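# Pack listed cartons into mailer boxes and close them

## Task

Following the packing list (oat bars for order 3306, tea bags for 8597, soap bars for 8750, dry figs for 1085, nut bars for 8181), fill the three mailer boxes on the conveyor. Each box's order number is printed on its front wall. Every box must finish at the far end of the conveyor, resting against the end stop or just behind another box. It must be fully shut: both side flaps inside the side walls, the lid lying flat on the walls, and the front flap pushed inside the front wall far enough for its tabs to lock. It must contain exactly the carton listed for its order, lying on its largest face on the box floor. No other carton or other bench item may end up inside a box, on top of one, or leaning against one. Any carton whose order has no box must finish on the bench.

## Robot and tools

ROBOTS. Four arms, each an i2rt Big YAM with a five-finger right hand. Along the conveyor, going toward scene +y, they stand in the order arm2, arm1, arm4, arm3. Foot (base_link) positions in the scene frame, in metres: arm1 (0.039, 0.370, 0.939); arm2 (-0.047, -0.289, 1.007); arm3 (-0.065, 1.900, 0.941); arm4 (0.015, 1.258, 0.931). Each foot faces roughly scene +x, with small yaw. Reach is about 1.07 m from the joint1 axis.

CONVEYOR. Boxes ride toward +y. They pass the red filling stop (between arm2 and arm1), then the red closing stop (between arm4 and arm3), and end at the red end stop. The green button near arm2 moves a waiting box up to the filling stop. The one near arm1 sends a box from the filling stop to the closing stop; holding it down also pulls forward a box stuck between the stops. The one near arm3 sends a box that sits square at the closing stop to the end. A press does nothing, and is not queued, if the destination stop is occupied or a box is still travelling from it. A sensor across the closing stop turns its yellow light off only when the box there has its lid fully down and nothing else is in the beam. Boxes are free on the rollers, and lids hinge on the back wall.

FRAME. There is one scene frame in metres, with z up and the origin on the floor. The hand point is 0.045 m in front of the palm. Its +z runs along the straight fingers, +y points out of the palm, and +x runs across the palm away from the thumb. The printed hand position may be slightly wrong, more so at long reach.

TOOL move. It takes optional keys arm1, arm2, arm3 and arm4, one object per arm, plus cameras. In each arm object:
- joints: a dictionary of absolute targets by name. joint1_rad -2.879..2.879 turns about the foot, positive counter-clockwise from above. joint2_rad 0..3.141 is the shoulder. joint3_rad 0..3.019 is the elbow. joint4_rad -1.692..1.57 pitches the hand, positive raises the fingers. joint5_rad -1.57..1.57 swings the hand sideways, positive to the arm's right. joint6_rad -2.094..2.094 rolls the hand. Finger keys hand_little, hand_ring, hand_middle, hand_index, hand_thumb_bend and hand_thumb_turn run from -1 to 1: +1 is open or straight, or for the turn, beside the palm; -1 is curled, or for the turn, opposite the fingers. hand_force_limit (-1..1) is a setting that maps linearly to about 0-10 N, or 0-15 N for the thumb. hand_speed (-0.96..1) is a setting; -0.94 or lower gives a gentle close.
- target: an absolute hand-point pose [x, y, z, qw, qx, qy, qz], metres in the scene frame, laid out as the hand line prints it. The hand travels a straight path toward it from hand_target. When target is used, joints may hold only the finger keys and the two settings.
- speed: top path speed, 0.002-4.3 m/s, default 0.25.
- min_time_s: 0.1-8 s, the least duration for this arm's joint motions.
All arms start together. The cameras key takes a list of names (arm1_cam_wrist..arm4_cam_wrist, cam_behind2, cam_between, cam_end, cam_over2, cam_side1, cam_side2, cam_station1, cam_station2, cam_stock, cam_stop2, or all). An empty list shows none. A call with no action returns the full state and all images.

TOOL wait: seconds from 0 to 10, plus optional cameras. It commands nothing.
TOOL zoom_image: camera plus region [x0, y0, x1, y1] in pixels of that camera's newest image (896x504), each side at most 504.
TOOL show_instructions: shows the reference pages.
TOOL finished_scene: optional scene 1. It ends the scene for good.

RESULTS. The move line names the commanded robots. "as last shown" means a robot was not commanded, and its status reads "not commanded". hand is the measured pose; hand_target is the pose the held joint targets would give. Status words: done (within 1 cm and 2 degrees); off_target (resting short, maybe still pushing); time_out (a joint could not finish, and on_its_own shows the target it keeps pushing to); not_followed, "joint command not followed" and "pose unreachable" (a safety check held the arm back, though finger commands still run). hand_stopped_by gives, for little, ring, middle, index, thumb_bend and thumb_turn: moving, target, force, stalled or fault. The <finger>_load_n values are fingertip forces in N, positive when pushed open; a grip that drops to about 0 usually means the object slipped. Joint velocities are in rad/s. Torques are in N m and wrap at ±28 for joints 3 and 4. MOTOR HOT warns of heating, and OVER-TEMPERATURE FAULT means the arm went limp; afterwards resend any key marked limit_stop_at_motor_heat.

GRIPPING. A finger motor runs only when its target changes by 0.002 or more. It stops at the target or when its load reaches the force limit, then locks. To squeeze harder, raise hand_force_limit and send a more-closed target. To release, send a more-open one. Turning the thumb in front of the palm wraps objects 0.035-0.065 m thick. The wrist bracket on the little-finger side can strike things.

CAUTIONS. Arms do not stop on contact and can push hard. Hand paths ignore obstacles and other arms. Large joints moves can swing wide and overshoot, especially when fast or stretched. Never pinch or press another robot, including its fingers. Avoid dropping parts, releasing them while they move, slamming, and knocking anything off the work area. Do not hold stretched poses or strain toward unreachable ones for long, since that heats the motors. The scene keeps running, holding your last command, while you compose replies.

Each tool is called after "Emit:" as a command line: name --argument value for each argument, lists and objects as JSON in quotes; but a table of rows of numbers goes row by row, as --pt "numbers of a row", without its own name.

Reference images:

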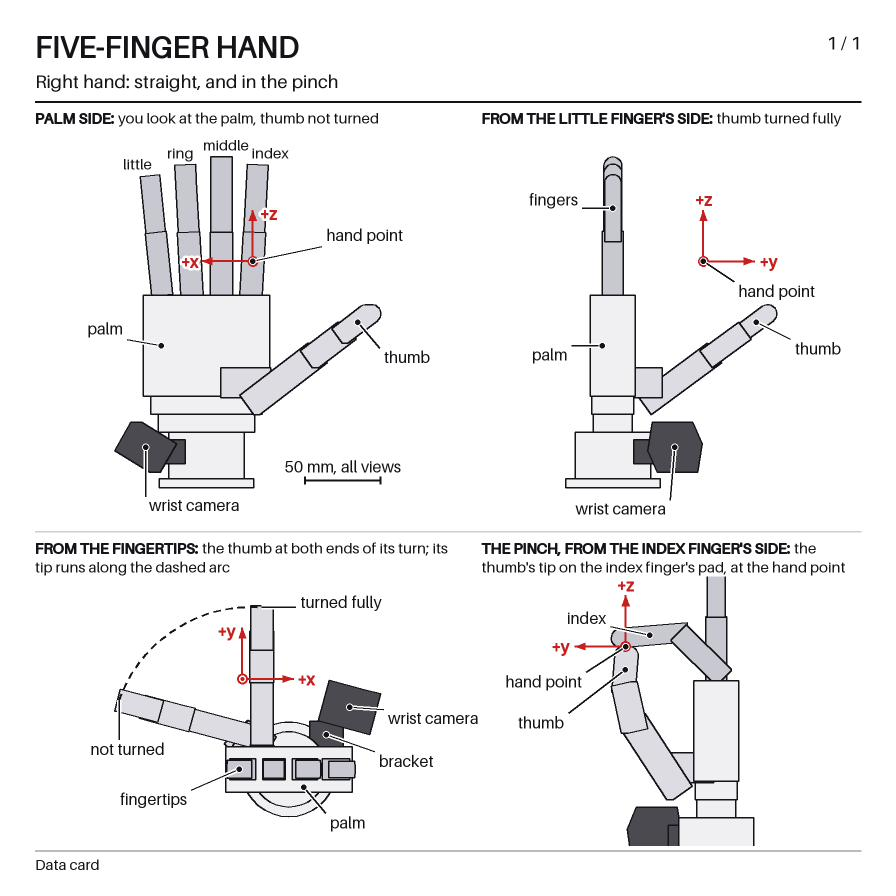

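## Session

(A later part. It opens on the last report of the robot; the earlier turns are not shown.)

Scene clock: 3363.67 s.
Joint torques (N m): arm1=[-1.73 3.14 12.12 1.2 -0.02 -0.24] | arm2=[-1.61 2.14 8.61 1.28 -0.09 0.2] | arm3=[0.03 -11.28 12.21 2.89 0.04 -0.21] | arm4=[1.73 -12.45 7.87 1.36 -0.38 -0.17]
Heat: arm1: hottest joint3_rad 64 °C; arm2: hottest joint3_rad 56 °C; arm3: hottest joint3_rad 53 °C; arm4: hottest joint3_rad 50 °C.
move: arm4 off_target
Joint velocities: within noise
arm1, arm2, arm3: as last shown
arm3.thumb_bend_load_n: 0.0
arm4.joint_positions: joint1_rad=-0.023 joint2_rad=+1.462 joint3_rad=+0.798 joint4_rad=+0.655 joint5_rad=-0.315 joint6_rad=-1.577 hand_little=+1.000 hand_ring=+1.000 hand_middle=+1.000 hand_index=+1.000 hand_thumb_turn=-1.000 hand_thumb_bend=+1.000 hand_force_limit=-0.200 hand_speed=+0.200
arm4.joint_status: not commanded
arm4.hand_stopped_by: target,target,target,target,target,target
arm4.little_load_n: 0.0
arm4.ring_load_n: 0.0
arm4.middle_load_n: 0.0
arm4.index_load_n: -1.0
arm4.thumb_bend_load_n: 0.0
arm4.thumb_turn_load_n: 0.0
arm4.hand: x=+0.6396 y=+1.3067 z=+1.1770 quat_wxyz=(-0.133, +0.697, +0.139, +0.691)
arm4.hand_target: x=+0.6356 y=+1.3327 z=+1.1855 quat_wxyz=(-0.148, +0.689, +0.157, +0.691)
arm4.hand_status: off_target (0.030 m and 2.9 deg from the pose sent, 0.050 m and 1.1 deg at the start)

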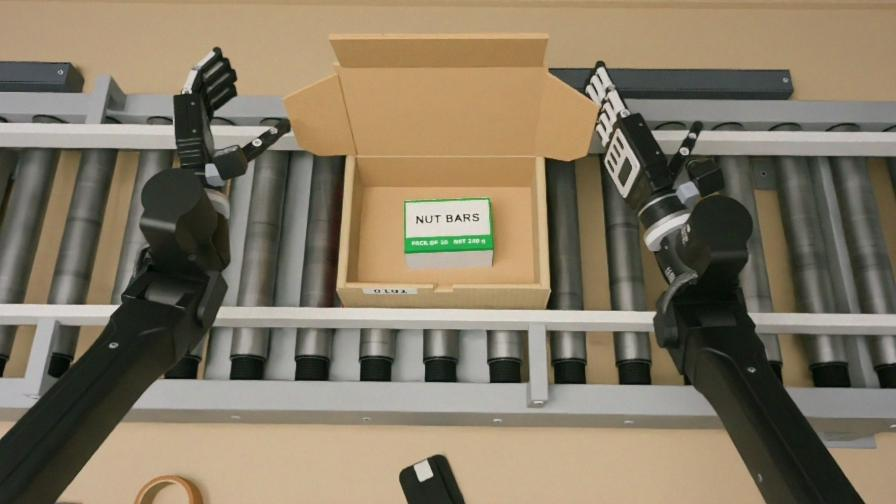

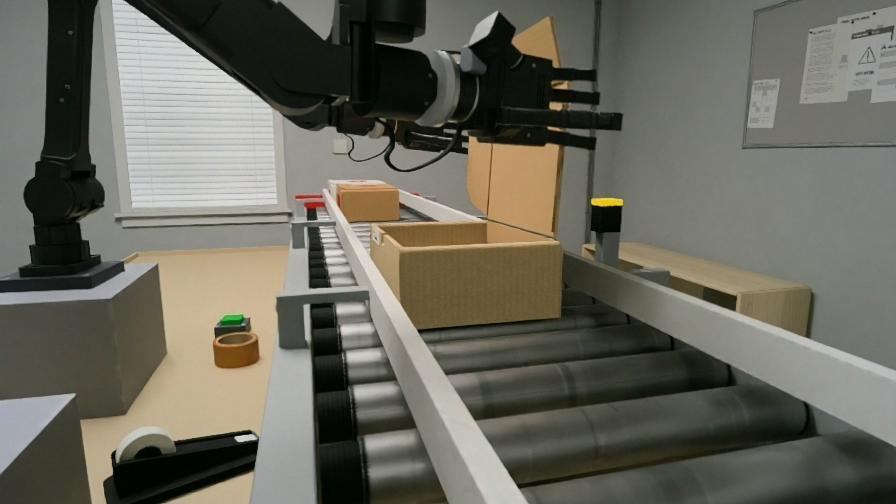

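Emit:
move --arm4 '{"target": [0.61, 1.36, 1.18, -0.153, 0.6903, 0.153, 0.6903], "speed": 0.08}'

Emit:
move --cameras '["cam_over2", "cam_side2"]' --arm4 '{"target": [0.59, 1.39, 1.175, -0.0739, 0.7032, 0.0739, 0.7032], "speed": 0.1}'

Scene clock: 3375.13 s.
Joint torques (N m): arm1=[-1.73 3.14 12.12 1.2 -0.03 -0.24] | arm2=[-1.67 2.14 8.59 1.26 -0.09 0.2] | arm3=[0.03 -11.28 12.22 2.89 0.04 -0.21] | arm4=[2.02 -10.64 7.58 2.03 -0.47 -0.06]
Heat: arm1: hottest joint3_rad 64 °C; arm2: hottest joint3_rad 56 °C; arm3: hottest joint3_rad 54 °C; arm4: hottest joint3_rad 50 °C.
move: arm4 off_target
Joint velocities: within noise
arm1, arm2, arm3: as last shown
arm2.ring_load_n: 0.0
arm3.thumb_turn_load_n: 0.5
arm4.joint_positions: joint1_rad=+0.043 joint2_rad=+1.406 joint3_rad=+0.742 joint4_rad=+0.655 joint5_rad=-0.241 joint6_rad=-1.577 hand_little=+1.000 hand_ring=+1.000 hand_middle=+1.000 hand_index=+1.000 hand_thumb_turn=-1.000 hand_thumb_bend=+1.000 hand_force_limit=-0.200 hand_speed=+0.200
arm4.joint_status: not commanded
arm4.hand_stopped_by: target,target,target,target,target,target
arm4.little_load_n: 0.0
arm4.ring_load_n: 0.0
arm4.middle_load_n: 0.0
arm4.index_load_n: -1.0
arm4.thumb_bend_load_n: 0.0
arm4.thumb_turn_load_n: 0.0
arm4.hand: x=+0.6152 y=+1.3299 z=+1.1778 quat_wxyz=(-0.130, +0.697, +0.137, +0.692)
arm4.hand_target: x=+0.6104 y=+1.3586 z=+1.1809 quat_wxyz=(-0.151, +0.690, +0.153, +0.691)
arm4.hand_status: off_target (0.031 m and 3.3 deg from the pose sent, 0.061 m and 2.9 deg at the start)
pictures: none

Scene clock: 3376.90 s.
Joint torques (N m): arm1=[-1.73 3.08 12.12 1.2 -0.02 -0.24] | arm2=[-1.73 2.2 8.58 1.26 -0.09 0.2] | arm3=[0.03 -11.22 12.22 2.88 0.04 -0.21] | arm4=[1.85 -8.82 8.06 2.47 -0.47 -0.08]
Heat: arm1: hottest joint3_rad 64 °C; arm2: hottest joint3_rad 56 °C; arm3: hottest joint3_rad 54 °C; arm4: hottest joint3_rad 49 °C.
move: arm4 off_target
Joint velocities: within noise
arm1, arm2, arm3: as last shown
arm3.thumb_bend_load_n: 0.5
arm4.joint_positions: joint1_rad=+0.245 joint2_rad=+1.395 joint3_rad=+0.729 joint4_rad=+0.655 joint5_rad=+0.182 joint6_rad=-1.577 hand_little=+1.000 hand_ring=+1.000 hand_middle=+1.000 hand_index=+1.000 hand_thumb_turn=-1.000 hand_thumb_bend=+1.000 hand_force_limit=-0.200 hand_speed=+0.200
arm4.joint_status: not commanded
arm4.hand_stopped_by: target,target,target,target,target,target
arm4.little_load_n: 0.0
arm4.ring_load_n: 0.0
arm4.middle_load_n: 0.0
arm4.index_load_n: -1.5
arm4.thumb_bend_load_n: 0.0
arm4.thumb_turn_load_n: 0.0
arm4.hand: x=+0.5903 y=+1.3623 z=+1.1770 quat_wxyz=(-0.051, +0.708, +0.061, +0.702)
arm4.hand_target: x=+0.5893 y=+1.3895 z=+1.1757 quat_wxyz=(-0.072, +0.704, +0.076, +0.703)
arm4.hand_status: off_target (0.028 m and 3.1 deg from the pose sent, 0.065 m and 9.8 deg at the start)

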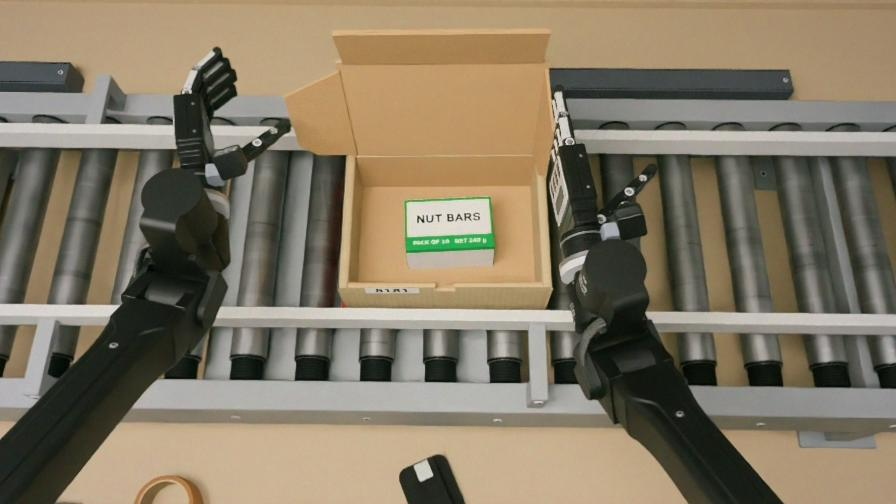

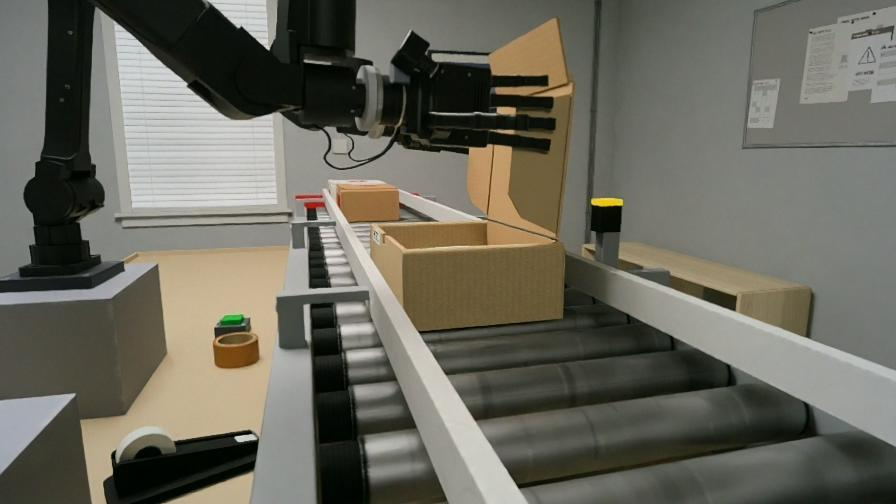

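Emit:
move --arm4 '{"target": [0.565, 1.405, 1.17, 0, 0.7071, 0, 0.7071], "speed": 0.08}' --arm3 '{"target": [0.668, 1.7, 1.2, -0.0739, 0.7032, 0.0739, 0.7032], "speed": 0.12}'

Emit:
move --cameras '["cam_over2", "cam_side2", "cam_stop2"]' --arm3 '{"target": [0.668, 1.66, 1.2, -0.0739, 0.7032, 0.0739, 0.7032], "speed": 0.08, "joints": {"hand_little": 0.3, "hand_ring": 0.3, "hand_middle": 0.3, "hand_index": 0.3}}'

Scene clock: 3385.87 s.
Joint torques (N m): arm1=[-1.73 3.14 12.12 1.2 -0.02 -0.24] | arm2=[-1.73 2.14 8.59 1.25 -0.09 0.2] | arm3=[-1.26 -11.81 12.31 2.29 -0.26 -0.19] | arm4=[1.73 -8.53 9.14 2.33 -0.5 -0.06]
Heat: arm1: hottest joint3_rad 64 °C; arm2: hottest joint3_rad 56 °C; arm3: hottest joint3_rad 54 °C; arm4: hottest joint3_rad 48 °C.
move: arm3 off_target; arm4 off_target
Joint velocities: within noise
arm1, arm2: as last shown
arm3.joint_positions: joint1_rad=-0.274 joint2_rad=+1.766 joint3_rad=+1.164 joint4_rad=+0.547 joint5_rad=-0.534 joint6_rad=-1.546 hand_little=+0.400 hand_ring=+0.400 hand_middle=+0.400 hand_index=+0.400 hand_thumb_turn=-1.000 hand_thumb_bend=+1.000 hand_force_limit=+0.400 hand_speed=-0.500
arm3.joint_status: not commanded
arm3.hand_stopped_by: target,target,target,target,target,target
arm3.little_load_n: 0.0
arm3.ring_load_n: 0.0
arm3.middle_load_n: 0.0
arm3.index_load_n: 0.0
arm3.thumb_bend_load_n: 0.0
arm3.thumb_turn_load_n: 0.5
arm3.hand: x=+0.6544 y=+1.7073 z=+1.1744 quat_wxyz=(-0.083, +0.720, +0.060, +0.686)
arm3.hand_target: x=+0.6673 y=+1.6991 z=+1.2001 quat_wxyz=(-0.072, +0.703, +0.071, +0.704)
arm3.hand_status: off_target (0.030 m and 3.3 deg from the pose sent, 0.083 m and 4.3 deg at the start)
arm4.joint_positions: joint1_rad=+0.392 joint2_rad=+1.424 joint3_rad=+0.729 joint4_rad=+0.670 joint5_rad=+0.538 joint6_rad=-1.577 hand_little=+1.000 hand_ring=+1.000 hand_middle=+1.000 hand_index=+1.000 hand_thumb_turn=-1.000 hand_thumb_bend=+1.000 hand_force_limit=-0.200 hand_speed=+0.200
arm4.joint_status: not commanded
arm4.hand_stopped_by: target,target,target,target,target,target
arm4.little_load_n: 0.0
arm4.ring_load_n: 0.0
arm4.middle_load_n: 0.0
arm4.index_load_n: -1.5
arm4.thumb_bend_load_n: 0.0
arm4.thumb_turn_load_n: 0.0
arm4.hand: x=+0.5598 y=+1.3764 z=+1.1657 quat_wxyz=(+0.026, +0.714, -0.010, +0.700)
arm4.hand_target: x=+0.5637 y=+1.4052 z=+1.1703 quat_wxyz=(+0.001, +0.707, +0.002, +0.707)
arm4.hand_status: off_target (0.029 m and 3.3 deg from the pose sent, 0.050 m and 9.1 deg at the start)
pictures: none

Scene clock: 3386.97 s.
Joint torques (N m): arm1=[-1.73 3.08 12.12 1.2 -0.02 -0.24] | arm2=[-1.67 2.08 8.61 1.26 -0.09 0.2] | arm3=[-1.79 -12.1 12.4 1.74 -0.11 -0.21] | arm4=[1.73 -8.88 9.13 2.35 -0.5 -0.06]
Heat: arm1: hottest joint3_rad 64 °C; arm2: hottest joint3_rad 56 °C; arm3: hottest joint3_rad 54 °C; arm4: hottest joint3_rad 48 °C.
move: arm3 off_target
Joint velocities: within noise
arm1.joint_positions: joint1_rad=+0.333 joint2_rad=+0.555 joint3_rad=+1.383 joint4_rad=-1.366 joint5_rad=+0.005 joint6_rad=-0.964 hand_little=+1.000 hand_ring=+1.000 hand_middle=+1.000 hand_index=+1.000 hand_thumb_turn=+1.000 hand_thumb_bend=+1.000 hand_force_limit=+0.000 hand_speed=-0.800
arm1.joint_status: not commanded
arm1.hand_stopped_by: target,target,target,target,target,target
arm1.little_load_n: 0.0
arm1.ring_load_n: 0.0
arm1.middle_load_n: 0.0
arm1.index_load_n: 0.0
arm1.thumb_bend_load_n: 0.0
arm1.thumb_turn_load_n: 0.0
arm1.hand: x=+0.2210 y=+0.4245 z=+1.4221 quat_wxyz=(-0.246, +0.864, -0.069, +0.435)
arm1.hand_target: x=+0.2175 y=+0.4188 z=+1.4390 quat_wxyz=(-0.244, +0.857, -0.067, +0.448)
arm1.hand_status: not commanded
arm2.joint_positions: joint1_rad=+0.331 joint2_rad=+0.608 joint3_rad=+1.351 joint4_rad=-1.325 joint5_rad=-0.101 joint6_rad=-1.001 hand_little=+1.000 hand_ring=+1.000 hand_middle=+1.000 hand_index=+1.000 hand_thumb_turn=-1.000 hand_thumb_bend=+1.000 hand_force_limit=-0.300 hand_speed=-0.850
arm2.joint_status: not commanded
arm2.hand_stopped_by: target,target,target,target,target,target
arm2.little_load_n: 0.0
arm2.ring_load_n: 0.0
arm2.middle_load_n: 0.0
arm2.index_load_n: 0.0
arm2.thumb_bend_load_n: 0.0
arm2.thumb_turn_load_n: 0.0
arm2.hand: x=+0.1762 y=-0.2476 z=+1.4704 quat_wxyz=(-0.231, +0.872, -0.116, +0.416)
arm2.hand_target: x=+0.1713 y=-0.2494 z=+1.4815 quat_wxyz=(-0.235, +0.868, -0.124, +0.419)
arm2.hand_status: not commanded
arm3.joint_positions: joint1_rad=-0.334 joint2_rad=+1.795 joint3_rad=+1.209 joint4_rad=+0.547 joint5_rad=-0.622 joint6_rad=-1.546 hand_little=+0.300 hand_ring=+0.300 hand_middle=+0.300 hand_index=+0.300 hand_thumb_turn=-1.000 hand_thumb_bend=+1.000 hand_force_limit=+0.400 hand_speed=-0.500
arm3.joint_status: all done
arm3.hand_stopped_by: target,target,target,target,target,target
arm3.little_load_n: 0.0
arm3.ring_load_n: 0.0
arm3.middle_load_n: 0.0
arm3.index_load_n: 0.0
arm3.thumb_bend_load_n: 0.0
arm3.thumb_turn_load_n: 0.0
arm3.hand: x=+0.6566 y=+1.6771 z=+1.1798 quat_wxyz=(-0.092, +0.714, +0.072, +0.690)
arm3.hand_target: x=+0.6672 y=+1.6629 z=+1.2004 quat_wxyz=(-0.079, +0.702, +0.078, +0.703)
arm3.hand_status: off_target (0.029 m and 2.8 deg from the pose sent, 0.055 m and 3.3 deg at the start)
arm4: as last shown
arm4.joint_positions: joint1_rad=+0.392 joint2_rad=+1.427 joint3_rad=+0.729 joint4_rad=+0.670 joint5_rad=+0.538 joint6_rad=-1.574 hand_little=+1.000 hand_ring=+1.000 hand_middle=+1.000 hand_index=+1.000 hand_thumb_turn=-1.000 hand_thumb_bend=+1.000 hand_force_limit=-0.200 hand_speed=+0.200
arm4.ring_load_n: -0.5
arm4.middle_load_n: -1.0
arm4.index_load_n: 0.0
arm4.thumb_turn_load_n: 0.5
arm4.hand: x=+0.5601 y=+1.3767 z=+1.1639 quat_wxyz=(+0.025, +0.715, -0.010, +0.699)
arm4.hand_target: x=+0.5636 y=+1.4052 z=+1.1707 quat_wxyz=(+0.000, +0.707, +0.001, +0.707)

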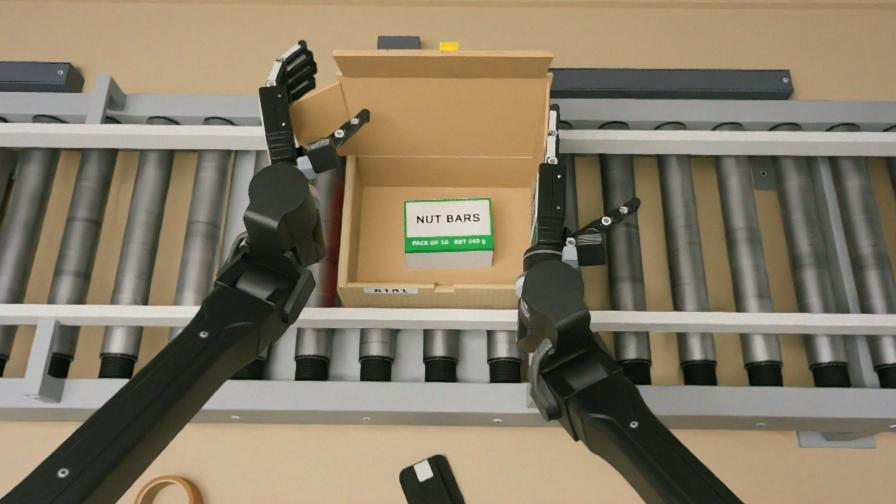

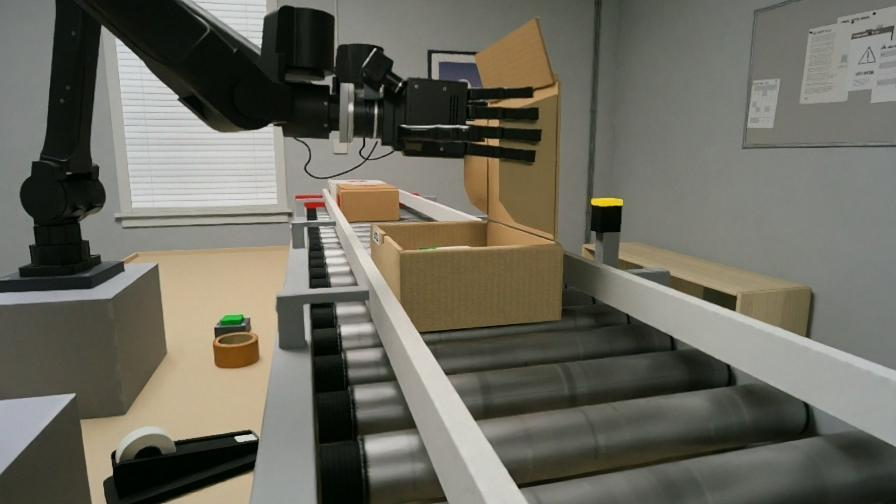

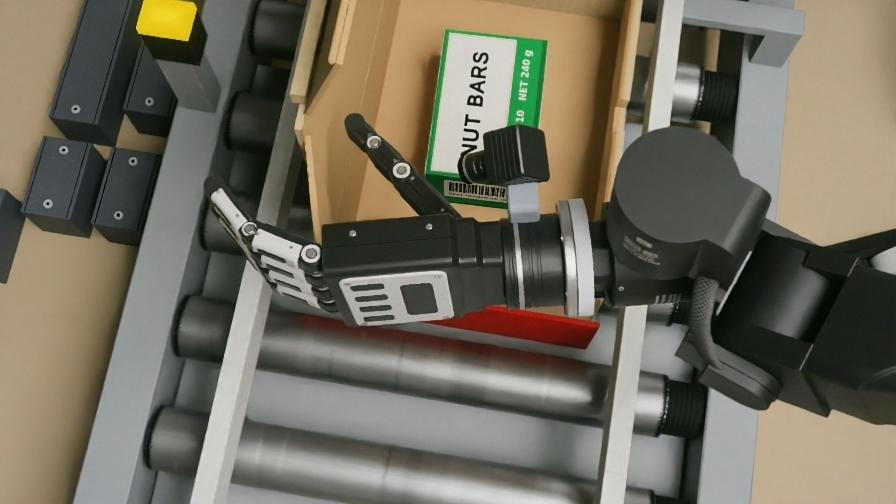

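Emit:
move --arm3 '{"target": [0.62, 1.655, 1.2, -0.0739, 0.7032, 0.0739, 0.7032], "speed": 0.08}' --arm4 '{"target": [0.545, 1.4, 1.17, 0, 0.7071, 0, 0.7071], "speed": 0.05}'

Emit:
move --cameras '["cam_over2", "cam_side2", "cam_stop2"]' --arm3 '{"target": [0.58, 1.65, 1.2, -0.0739, 0.7032, 0.0739, 0.7032], "speed": 0.08}' --arm4 '{"target": [0.52, 1.4, 1.17, 0, 0.7071, 0, 0.7071], "speed": 0.05}'

Scene clock: 3393.60 s.
Joint torques (N m): arm1=[-1.73 3.14 12.12 1.18 -0.02 -0.24] | arm2=[-1.61 2.2 8.61 1.28 -0.09 0.2] | arm3=[-2.61 -14.15 7.75 2.86 -0.11 -0.23] | arm4=[1.9 -11.05 7.8 2.44 -0.47 -0.06]
Heat: arm1: hottest joint3_rad 64 °C; arm2: hottest joint3_rad 56 °C; arm3: hottest joint3_rad 54 °C; arm4: hottest joint3_rad 48 °C.
move: arm3 off_target; arm4 off_target
Joint velocities: within noise
arm1, arm2: as last shown
arm3.joint_positions: joint1_rad=-0.368 joint2_rad=+1.746 joint3_rad=+1.135 joint4_rad=+0.553 joint5_rad=-0.653 joint6_rad=-1.546 hand_little=+0.300 hand_ring=+0.300 hand_middle=+0.300 hand_index=+0.300 hand_thumb_turn=-1.000 hand_thumb_bend=+1.000 hand_force_limit=+0.400 hand_speed=-0.500
arm3.joint_status: not commanded
arm3.hand_stopped_by: target,target,target,target,target,target
arm3.little_load_n: 0.0
arm3.ring_load_n: 0.0
arm3.middle_load_n: 0.0
arm3.index_load_n: 0.0
arm3.thumb_bend_load_n: 0.0
arm3.thumb_turn_load_n: 0.0
arm3.hand: x=+0.6275 y=+1.6686 z=+1.1742 quat_wxyz=(-0.094, +0.719, +0.067, +0.685)
arm3.hand_target: x=+0.6202 y=+1.6547 z=+1.1988 quat_wxyz=(-0.074, +0.704, +0.073, +0.703)
arm3.hand_status: off_target (0.030 m and 3.7 deg from the pose sent, 0.047 m and 2.8 deg at the start)
arm4.joint_positions: joint1_rad=+0.403 joint2_rad=+1.410 joint3_rad=+0.696 joint4_rad=+0.672 joint5_rad=+0.550 joint6_rad=-1.564 hand_little=+1.000 hand_ring=+1.000 hand_middle=+1.000 hand_index=+1.000 hand_thumb_turn=-1.000 hand_thumb_bend=+1.000 hand_force_limit=-0.200 hand_speed=+0.200
arm4.joint_status: not commanded
arm4.hand_stopped_by: target,target,target,target,target,target
arm4.little_load_n: 0.0
arm4.ring_load_n: -1.5
arm4.middle_load_n: 0.0
arm4.index_load_n: 0.0
arm4.thumb_bend_load_n: 0.0
arm4.thumb_turn_load_n: 0.0
arm4.hand: x=+0.5481 y=+1.3750 z=+1.1555 quat_wxyz=(+0.025, +0.719, -0.011, +0.694)
arm4.hand_target: x=+0.5449 y=+1.3998 z=+1.1694 quat_wxyz=(-0.003, +0.707, -0.003, +0.707)
arm4.hand_status: off_target (0.029 m and 3.8 deg from the pose sent, 0.028 m and 3.4 deg at the start)
pictures: none

Scene clock: 3394.70 s.
Joint torques (N m): arm1=[-1.79 3.19 12.12 1.2 -0.02 -0.24] | arm2=[-1.67 2.08 8.59 1.28 -0.09 0.2] | arm3=[-3.02 -13.39 7.9 3.02 -0.08 -0.23] | arm4=[1.73 -10.75 8.09 2.36 -0.42 -0.16]
Heat: arm1: hottest joint3_rad 64 °C; arm2: hottest joint3_rad 56 °C; arm3: hottest joint3_rad 54 °C; arm4: hottest joint3_rad 48 °C.
move: arm3 off_target; arm4 off_target
Joint velocities: within noise
arm1, arm2: as last shown
arm2.thumb_bend_load_n: 0.5
arm2.thumb_turn_load_n: 0.5
arm3.joint_positions: joint1_rad=-0.405 joint2_rad=+1.676 joint3_rad=+1.032 joint4_rad=+0.571 joint5_rad=-0.698 joint6_rad=-1.546 hand_little=+0.300 hand_ring=+0.300 hand_middle=+0.300 hand_index=+0.300 hand_thumb_turn=-1.000 hand_thumb_bend=+1.000 hand_force_limit=+0.400 hand_speed=-0.500
arm3.joint_status: not commanded
arm3.hand_stopped_by: target,target,target,target,target,target
arm3.little_load_n: 0.0
arm3.ring_load_n: 0.0
arm3.middle_load_n: 0.0
arm3.index_load_n: 0.0
arm3.thumb_bend_load_n: 0.0
arm3.thumb_turn_load_n: 0.0
arm3.hand: x=+0.5889 y=+1.6671 z=+1.1692 quat_wxyz=(-0.100, +0.722, +0.067, +0.681)
arm3.hand_target: x=+0.5807 y=+1.6499 z=+1.2003 quat_wxyz=(-0.074, +0.703, +0.074, +0.703)
arm3.hand_status: off_target (0.036 m and 4.6 deg from the pose sent, 0.057 m and 3.7 deg at the start)
arm4.joint_positions: joint1_rad=+0.437 joint2_rad=+1.363 joint3_rad=+0.637 joint4_rad=+0.672 joint5_rad=+0.584 joint6_rad=-1.564 hand_little=+1.000 hand_ring=+1.000 hand_middle=+1.000 hand_index=+1.000 hand_thumb_turn=-1.000 hand_thumb_bend=+1.000 hand_force_limit=-0.200 hand_speed=+0.200
arm4.joint_status: not commanded
arm4.hand_stopped_by: target,target,target,target,target,target
arm4.little_load_n: 0.0
arm4.ring_load_n: -1.5
arm4.middle_load_n: -0.5
arm4.index_load_n: -0.5
arm4.thumb_bend_load_n: 0.0
arm4.thumb_turn_load_n: 0.0
arm4.hand: x=+0.5231 y=+1.3756 z=+1.1503 quat_wxyz=(+0.028, +0.722, -0.009, +0.691)
arm4.hand_target: x=+0.5204 y=+1.3987 z=+1.1693 quat_wxyz=(+0.001, +0.708, +0.000, +0.707)
arm4.hand_status: off_target (0.032 m and 4.2 deg from the pose sent, 0.040 m and 3.8 deg at the start)

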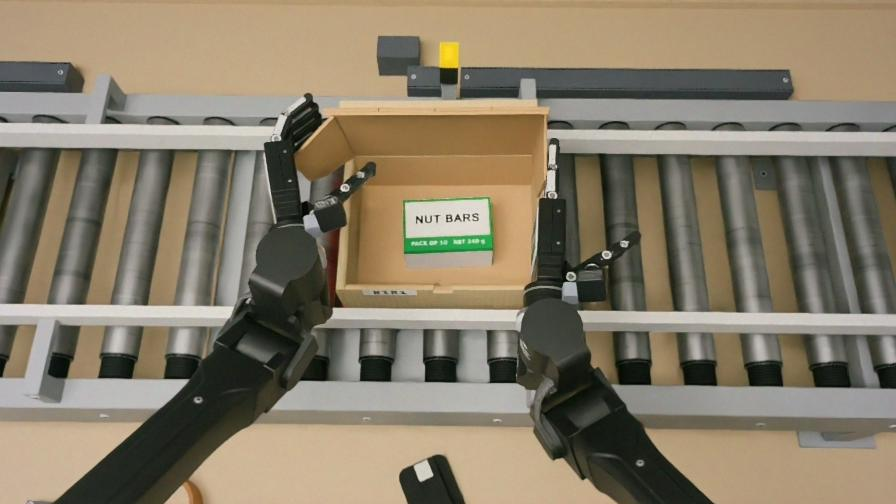

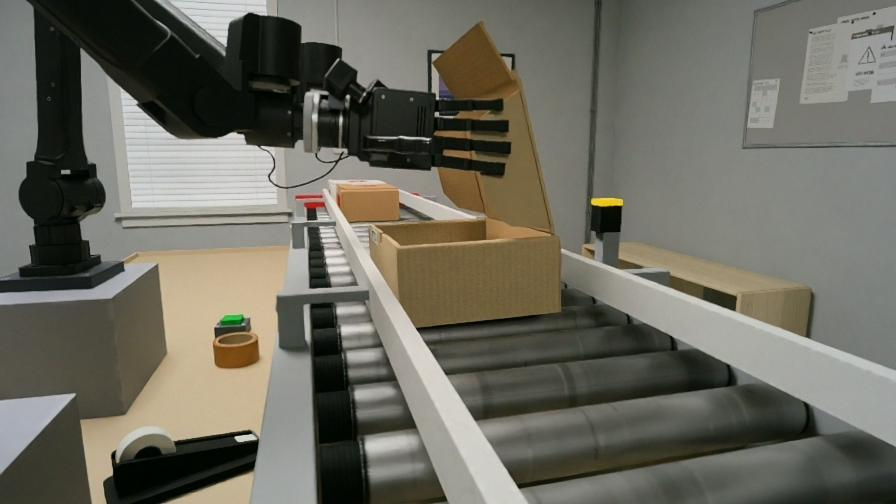

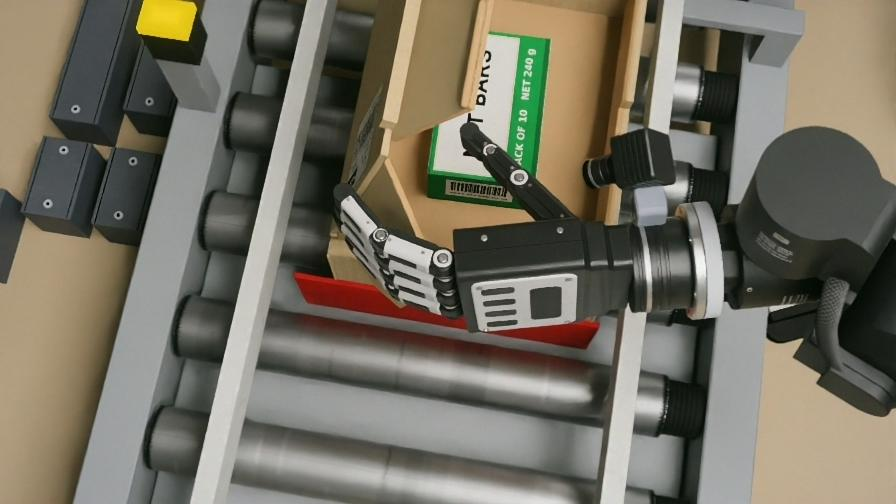

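Emit:
move --arm3 '{"target": [0.545, 1.64, 1.195, -0.0739, 0.7032, 0.0739, 0.7032], "speed": 0.08}' --arm4 '{"target": [0.49, 1.4, 1.165, 0, 0.7071, 0, 0.7071], "speed": 0.06}'

Emit:
move --cameras '["cam_over2", "cam_side2", "cam_stop2"]' --arm3 '{"target": [0.5, 1.635, 1.19, -0.0739, 0.7032, 0.0739, 0.7032], "speed": 0.08}' --arm4 '{"target": [0.465, 1.4, 1.155, 0, 0.7071, 0, 0.7071], "speed": 0.06}'

Scene clock: 3400.67 s.
Joint torques (N m): arm1=[-1.73 3.14 12.11 1.2 -0.02 -0.24] | arm2=[-1.67 2.14 8.59 1.26 -0.09 0.2] | arm3=[-3.25 -12.04 7.64 2.82 0.01 -0.23] | arm4=[1.85 -9.52 7.98 2.73 -0.46 -0.16]
Heat: arm1: hottest joint3_rad 64 °C; arm2: hottest joint3_rad 56 °C; arm3: hottest joint3_rad 54 °C; arm4: hottest joint3_rad 48 °C.
move: arm3 off_target; arm4 off_target
Joint velocities: within noise
arm1, arm2: as last shown
arm2.thumb_bend_load_n: 0.0
arm2.thumb_turn_load_n: 0.0
arm3.joint_positions: joint1_rad=-0.454 joint2_rad=+1.619 joint3_rad=+0.953 joint4_rad=+0.606 joint5_rad=-0.753 joint6_rad=-1.546 hand_little=+0.300 hand_ring=+0.300 hand_middle=+0.300 hand_index=+0.300 hand_thumb_turn=-1.000 hand_thumb_bend=+1.000 hand_force_limit=+0.400 hand_speed=-0.500
arm3.joint_status: not commanded
arm3.hand_stopped_by: target,target,target,target,target,target
arm3.little_load_n: 0.0
arm3.ring_load_n: 0.0
arm3.middle_load_n: 0.0
arm3.index_load_n: 0.0
arm3.thumb_bend_load_n: 0.0
arm3.thumb_turn_load_n: 0.0
arm3.hand: x=+0.5548 y=+1.6590 z=+1.1710 quat_wxyz=(-0.101, +0.718, +0.070, +0.685)
arm3.hand_target: x=+0.5457 y=+1.6407 z=+1.1952 quat_wxyz=(-0.075, +0.703, +0.074, +0.703)
arm3.hand_status: off_target (0.032 m and 4.1 deg from the pose sent, 0.058 m and 4.6 deg at the start)
arm4.joint_positions: joint1_rad=+0.486 joint2_rad=+1.301 joint3_rad=+0.570 joint4_rad=+0.672 joint5_rad=+0.632 joint6_rad=-1.564 hand_little=+1.000 hand_ring=+1.000 hand_middle=+1.000 hand_index=+1.000 hand_thumb_turn=-1.000 hand_thumb_bend=+1.000 hand_force_limit=-0.200 hand_speed=+0.200
arm4.joint_status: not commanded
arm4.hand_stopped_by: target,target,target,target,target,target
arm4.little_load_n: 0.0
arm4.ring_load_n: -2.0
arm4.middle_load_n: 0.0
arm4.index_load_n: 0.0
arm4.thumb_bend_load_n: 0.0
arm4.thumb_turn_load_n: 0.0
arm4.hand: x=+0.4925 y=+1.3772 z=+1.1463 quat_wxyz=(+0.029, +0.723, -0.006, +0.690)
arm4.hand_target: x=+0.4901 y=+1.4002 z=+1.1650 quat_wxyz=(+0.000, +0.707, +0.001, +0.707)
arm4.hand_status: off_target (0.030 m and 4.4 deg from the pose sent, 0.044 m and 4.2 deg at the start)
pictures: none

Scene clock: 3401.83 s.
Joint torques (N m): arm1=[-1.73 3.14 12.12 1.2 -0.02 -0.24] | arm2=[-1.67 2.2 8.59 1.25 -0.08 0.2] | arm3=[-4.13 -10.99 6.95 2.7 0.04 -0.23] | arm4=[1.67 -8.53 8.17 2.82 -0.51 -0.15]
Heat: arm1: hottest joint3_rad 64 °C; arm2: hottest joint3_rad 56 °C; arm3: hottest joint3_rad 53 °C; arm4: hottest joint3_rad 48 °C.
move: arm3 off_target; arm4 off_target
Joint velocities: within noise
arm1, arm2: as last shown
arm3.joint_positions: joint1_rad=-0.504 joint2_rad=+1.547 joint3_rad=+0.856 joint4_rad=+0.642 joint5_rad=-0.814 joint6_rad=-1.546 hand_little=+0.300 hand_ring=+0.300 hand_middle=+0.300 hand_index=+0.300 hand_thumb_turn=-1.000 hand_thumb_bend=+1.000 hand_force_limit=+0.400 hand_speed=-0.500
arm3.joint_status: not commanded
arm3.hand_stopped_by: target,target,target,target,target,target
arm3.little_load_n: 0.0
arm3.ring_load_n: 0.0
arm3.middle_load_n: 0.0
arm3.index_load_n: 4.5
arm3.thumb_bend_load_n: 0.0
arm3.thumb_turn_load_n: 0.0
arm3.hand: x=+0.5149 y=+1.6576 z=+1.1717 quat_wxyz=(-0.104, +0.714, +0.076, +0.688)
arm3.hand_target: x=+0.5012 y=+1.6353 z=+1.1904 quat_wxyz=(-0.074, +0.703, +0.074, +0.704)
arm3.hand_status: off_target (0.033 m and 4.0 deg from the pose sent, 0.063 m and 4.1 deg at the start)
arm4.joint_positions: joint1_rad=+0.530 joint2_rad=+1.264 joint3_rad=+0.502 joint4_rad=+0.698 joint5_rad=+0.679 joint6_rad=-1.564 hand_little=+1.000 hand_ring=+1.000 hand_middle=+1.000 hand_index=+1.000 hand_thumb_turn=-1.000 hand_thumb_bend=+1.000 hand_force_limit=-0.200 hand_speed=+0.200
arm4.joint_status: not commanded
arm4.hand_stopped_by: target,target,target,target,target,target
arm4.little_load_n: 0.0
arm4.ring_load_n: -2.0
arm4.middle_load_n: 0.0
arm4.index_load_n: 0.0
arm4.thumb_bend_load_n: 0.0
arm4.thumb_turn_load_n: 0.5
arm4.hand: x=+0.4657 y=+1.3761 z=+1.1357 quat_wxyz=(+0.032, +0.724, -0.006, +0.689)
arm4.hand_target: x=+0.4653 y=+1.3987 z=+1.1558 quat_wxyz=(+0.000, +0.707, -0.001, +0.708)
arm4.hand_status: off_target (0.031 m and 4.7 deg from the pose sent, 0.037 m and 4.4 deg at the start)

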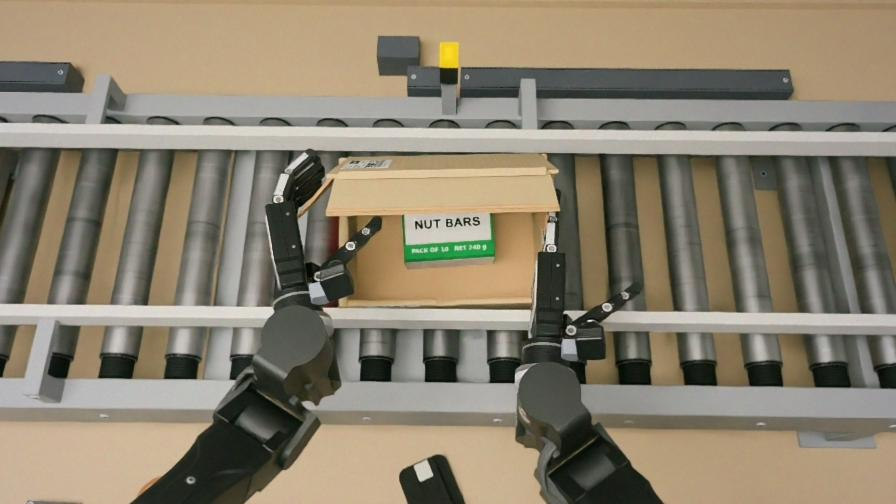

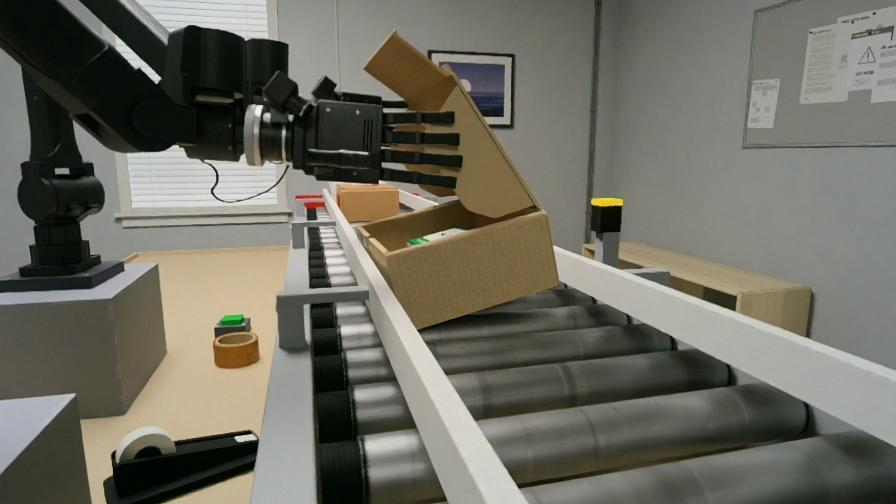

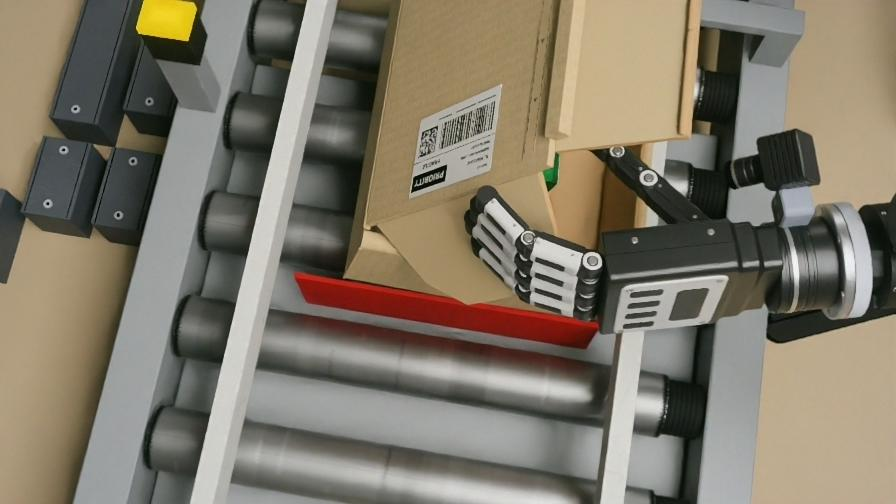

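Emit:
move --arm3 '{"target": [0.54, 1.635, 1.19, -0.0739, 0.7032, 0.0739, 0.7032], "speed": 0.06}' --arm4 '{"target": [0.49, 1.395, 1.16, 0, 0.7071, 0, 0.7071], "speed": 0.05}'

Emit:
move --cameras '["cam_over2", "cam_side2", "cam_stop2"]' --arm3 '{"target": [0.55, 1.61, 1.19, -0.0739, 0.7032, 0.0739, 0.7032], "speed": 0.06, "joints": {"hand_little": 0.55, "hand_ring": 0.55, "hand_middle": 0.55, "hand_index": 0.55}}'

Scene clock: 3411.57 s.
Joint torques (N m): arm1=[-1.67 3.14 12.12 1.18 -0.02 -0.24] | arm2=[-1.79 2.14 8.62 1.25 -0.09 0.2] | arm3=[-1.79 -9.11 11.75 2.18 0.57 -0.24] | arm4=[-0.44 -7 11.11 2.33 -1.05 -0.15]
Heat: arm1: hottest joint3_rad 64 °C; arm2: hottest joint3_rad 56 °C; arm3: hottest joint3_rad 52 °C; arm4: hottest joint3_rad 48 °C.
move: arm3 off_target; arm4 off_target
Joint velocities: within noise
arm1, arm2: as last shown
arm3.joint_positions: joint1_rad=-0.486 joint2_rad=+1.585 joint3_rad=+0.880 joint4_rad=+0.642 joint5_rad=-0.782 joint6_rad=-1.546 hand_little=+0.300 hand_ring=+0.300 hand_middle=+0.300 hand_index=+0.300 hand_thumb_turn=-1.000 hand_thumb_bend=+1.000 hand_force_limit=+0.400 hand_speed=-0.500
arm3.joint_status: not commanded
arm3.hand_stopped_by: target,target,target,target,target,target
arm3.little_load_n: 0.0
arm3.ring_load_n: 0.0
arm3.middle_load_n: 0.0
arm3.index_load_n: 2.0
arm3.thumb_bend_load_n: -0.5
arm3.thumb_turn_load_n: 0.5
arm3.hand: x=+0.5281 y=+1.6563 z=+1.1616 quat_wxyz=(-0.101, +0.719, +0.068, +0.685)
arm3.hand_target: x=+0.5380 y=+1.6362 z=+1.1900 quat_wxyz=(-0.074, +0.703, +0.074, +0.703)
arm3.hand_status: off_target (0.037 m and 4.2 deg from the pose sent, 0.038 m and 4.0 deg at the start)
arm4.joint_positions: joint1_rad=+0.509 joint2_rad=+1.277 joint3_rad=+0.502 joint4_rad=+0.698 joint5_rad=+0.639 joint6_rad=-1.564 hand_little=+1.000 hand_ring=+1.000 hand_middle=+1.000 hand_index=+1.000 hand_thumb_turn=-1.000 hand_thumb_bend=+1.000 hand_force_limit=-0.200 hand_speed=+0.200
arm4.joint_status: not commanded
arm4.hand_stopped_by: target,target,target,target,target,target
arm4.little_load_n: 0.0
arm4.ring_load_n: -2.0
arm4.middle_load_n: 0.0
arm4.index_load_n: 0.0
arm4.thumb_bend_load_n: 0.0
arm4.thumb_turn_load_n: 0.5
arm4.hand: x=+0.4716 y=+1.3745 z=+1.1302 quat_wxyz=(+0.027, +0.728, +0.003, +0.685)
arm4.hand_target: x=+0.4877 y=+1.3942 z=+1.1598 quat_wxyz=(+0.000, +0.707, +0.000, +0.707)
arm4.hand_status: off_target (0.041 m and 4.7 deg from the pose sent, 0.039 m and 4.7 deg at the start)
pictures: none

Scene clock: 3412.63 s.
Joint torques (N m): arm1=[-1.73 3.14 12.12 1.2 -0.02 -0.24] | arm2=[-1.73 2.08 8.61 1.26 -0.09 0.2] | arm3=[-3.72 -10.05 12.53 1.72 0.11 -0.24] | arm4=[-0.15 -7 10.88 2.33 -1.04 -0.15]
Heat: arm1: hottest joint3_rad 64 °C; arm2: hottest joint3_rad 56 °C; arm3: hottest joint3_rad 52 °C; arm4: hottest joint3_rad 48 °C.
move: arm3 off_target
Joint velocities: within noise
arm1, arm2, arm4: as last shown
arm3.joint_positions: joint1_rad=-0.497 joint2_rad=+1.639 joint3_rad=+0.933 joint4_rad=+0.642 joint5_rad=-0.802 joint6_rad=-1.546 hand_little=+0.550 hand_ring=+0.550 hand_middle=+0.550 hand_index=+0.550 hand_thumb_turn=-1.000 hand_thumb_bend=+1.000 hand_force_limit=+0.400 hand_speed=-0.500
arm3.joint_status: all done
arm3.hand_stopped_by: target,target,target,target,target,target
arm3.little_load_n: 0.0
arm3.ring_load_n: 0.0
arm3.middle_load_n: 0.0
arm3.index_load_n: 0.5
arm3.thumb_bend_load_n: 0.0
arm3.thumb_turn_load_n: 0.5
arm3.hand: x=+0.5425 y=+1.6435 z=+1.1567 quat_wxyz=(-0.105, +0.718, +0.071, +0.684)
arm3.hand_target: x=+0.5476 y=+1.6109 z=+1.1898 quat_wxyz=(-0.073, +0.703, +0.074, +0.703)
arm3.hand_status: off_target (0.048 m and 4.6 deg from the pose sent, 0.059 m and 4.2 deg at the start)
arm4.joint_positions: joint1_rad=+0.506 joint2_rad=+1.277 joint3_rad=+0.505 joint4_rad=+0.698 joint5_rad=+0.639 joint6_rad=-1.564 hand_little=+1.000 hand_ring=+1.000 hand_middle=+1.000 hand_index=+1.000 hand_thumb_turn=-1.000 hand_thumb_bend=+1.000 hand_force_limit=-0.200 hand_speed=+0.200
arm4.ring_load_n: -3.0
arm4.middle_load_n: -1.0
arm4.hand: x=+0.4728 y=+1.3736 z=+1.1316 quat_wxyz=(+0.028, +0.727, +0.001, +0.686)
arm4.hand_target: x=+0.4875 y=+1.3942 z=+1.1596 quat_wxyz=(+0.000, +0.708, +0.001, +0.707)

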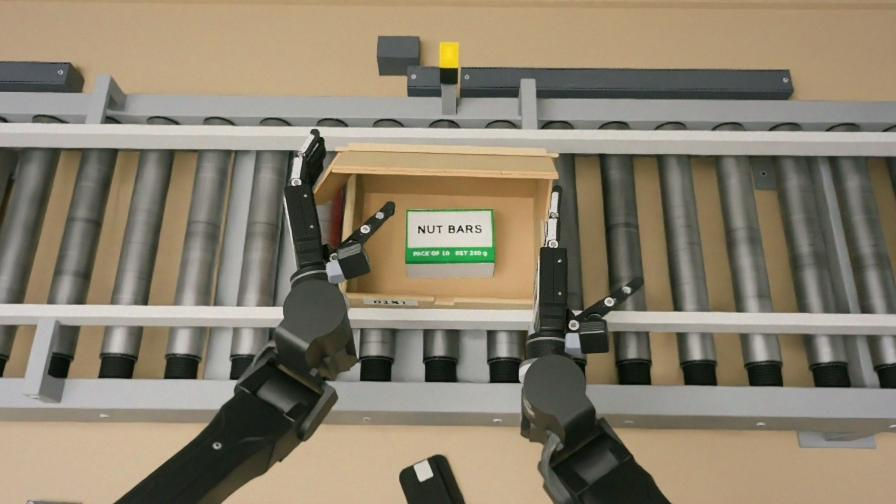

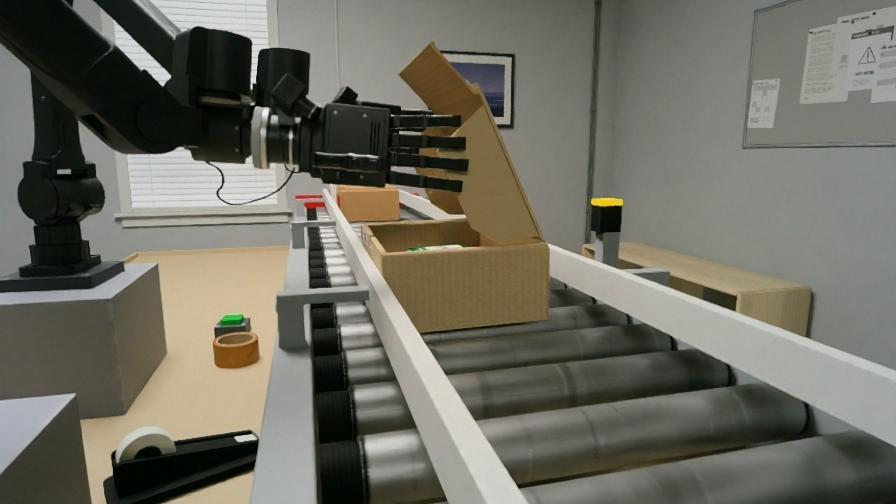

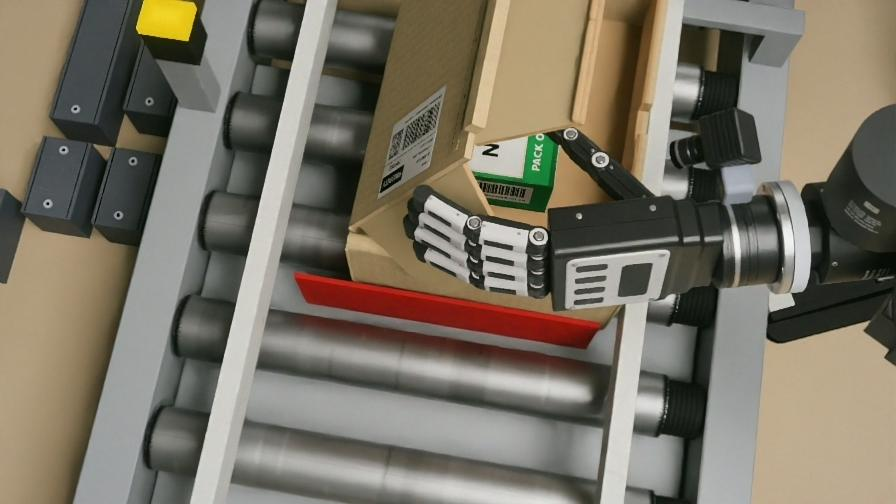

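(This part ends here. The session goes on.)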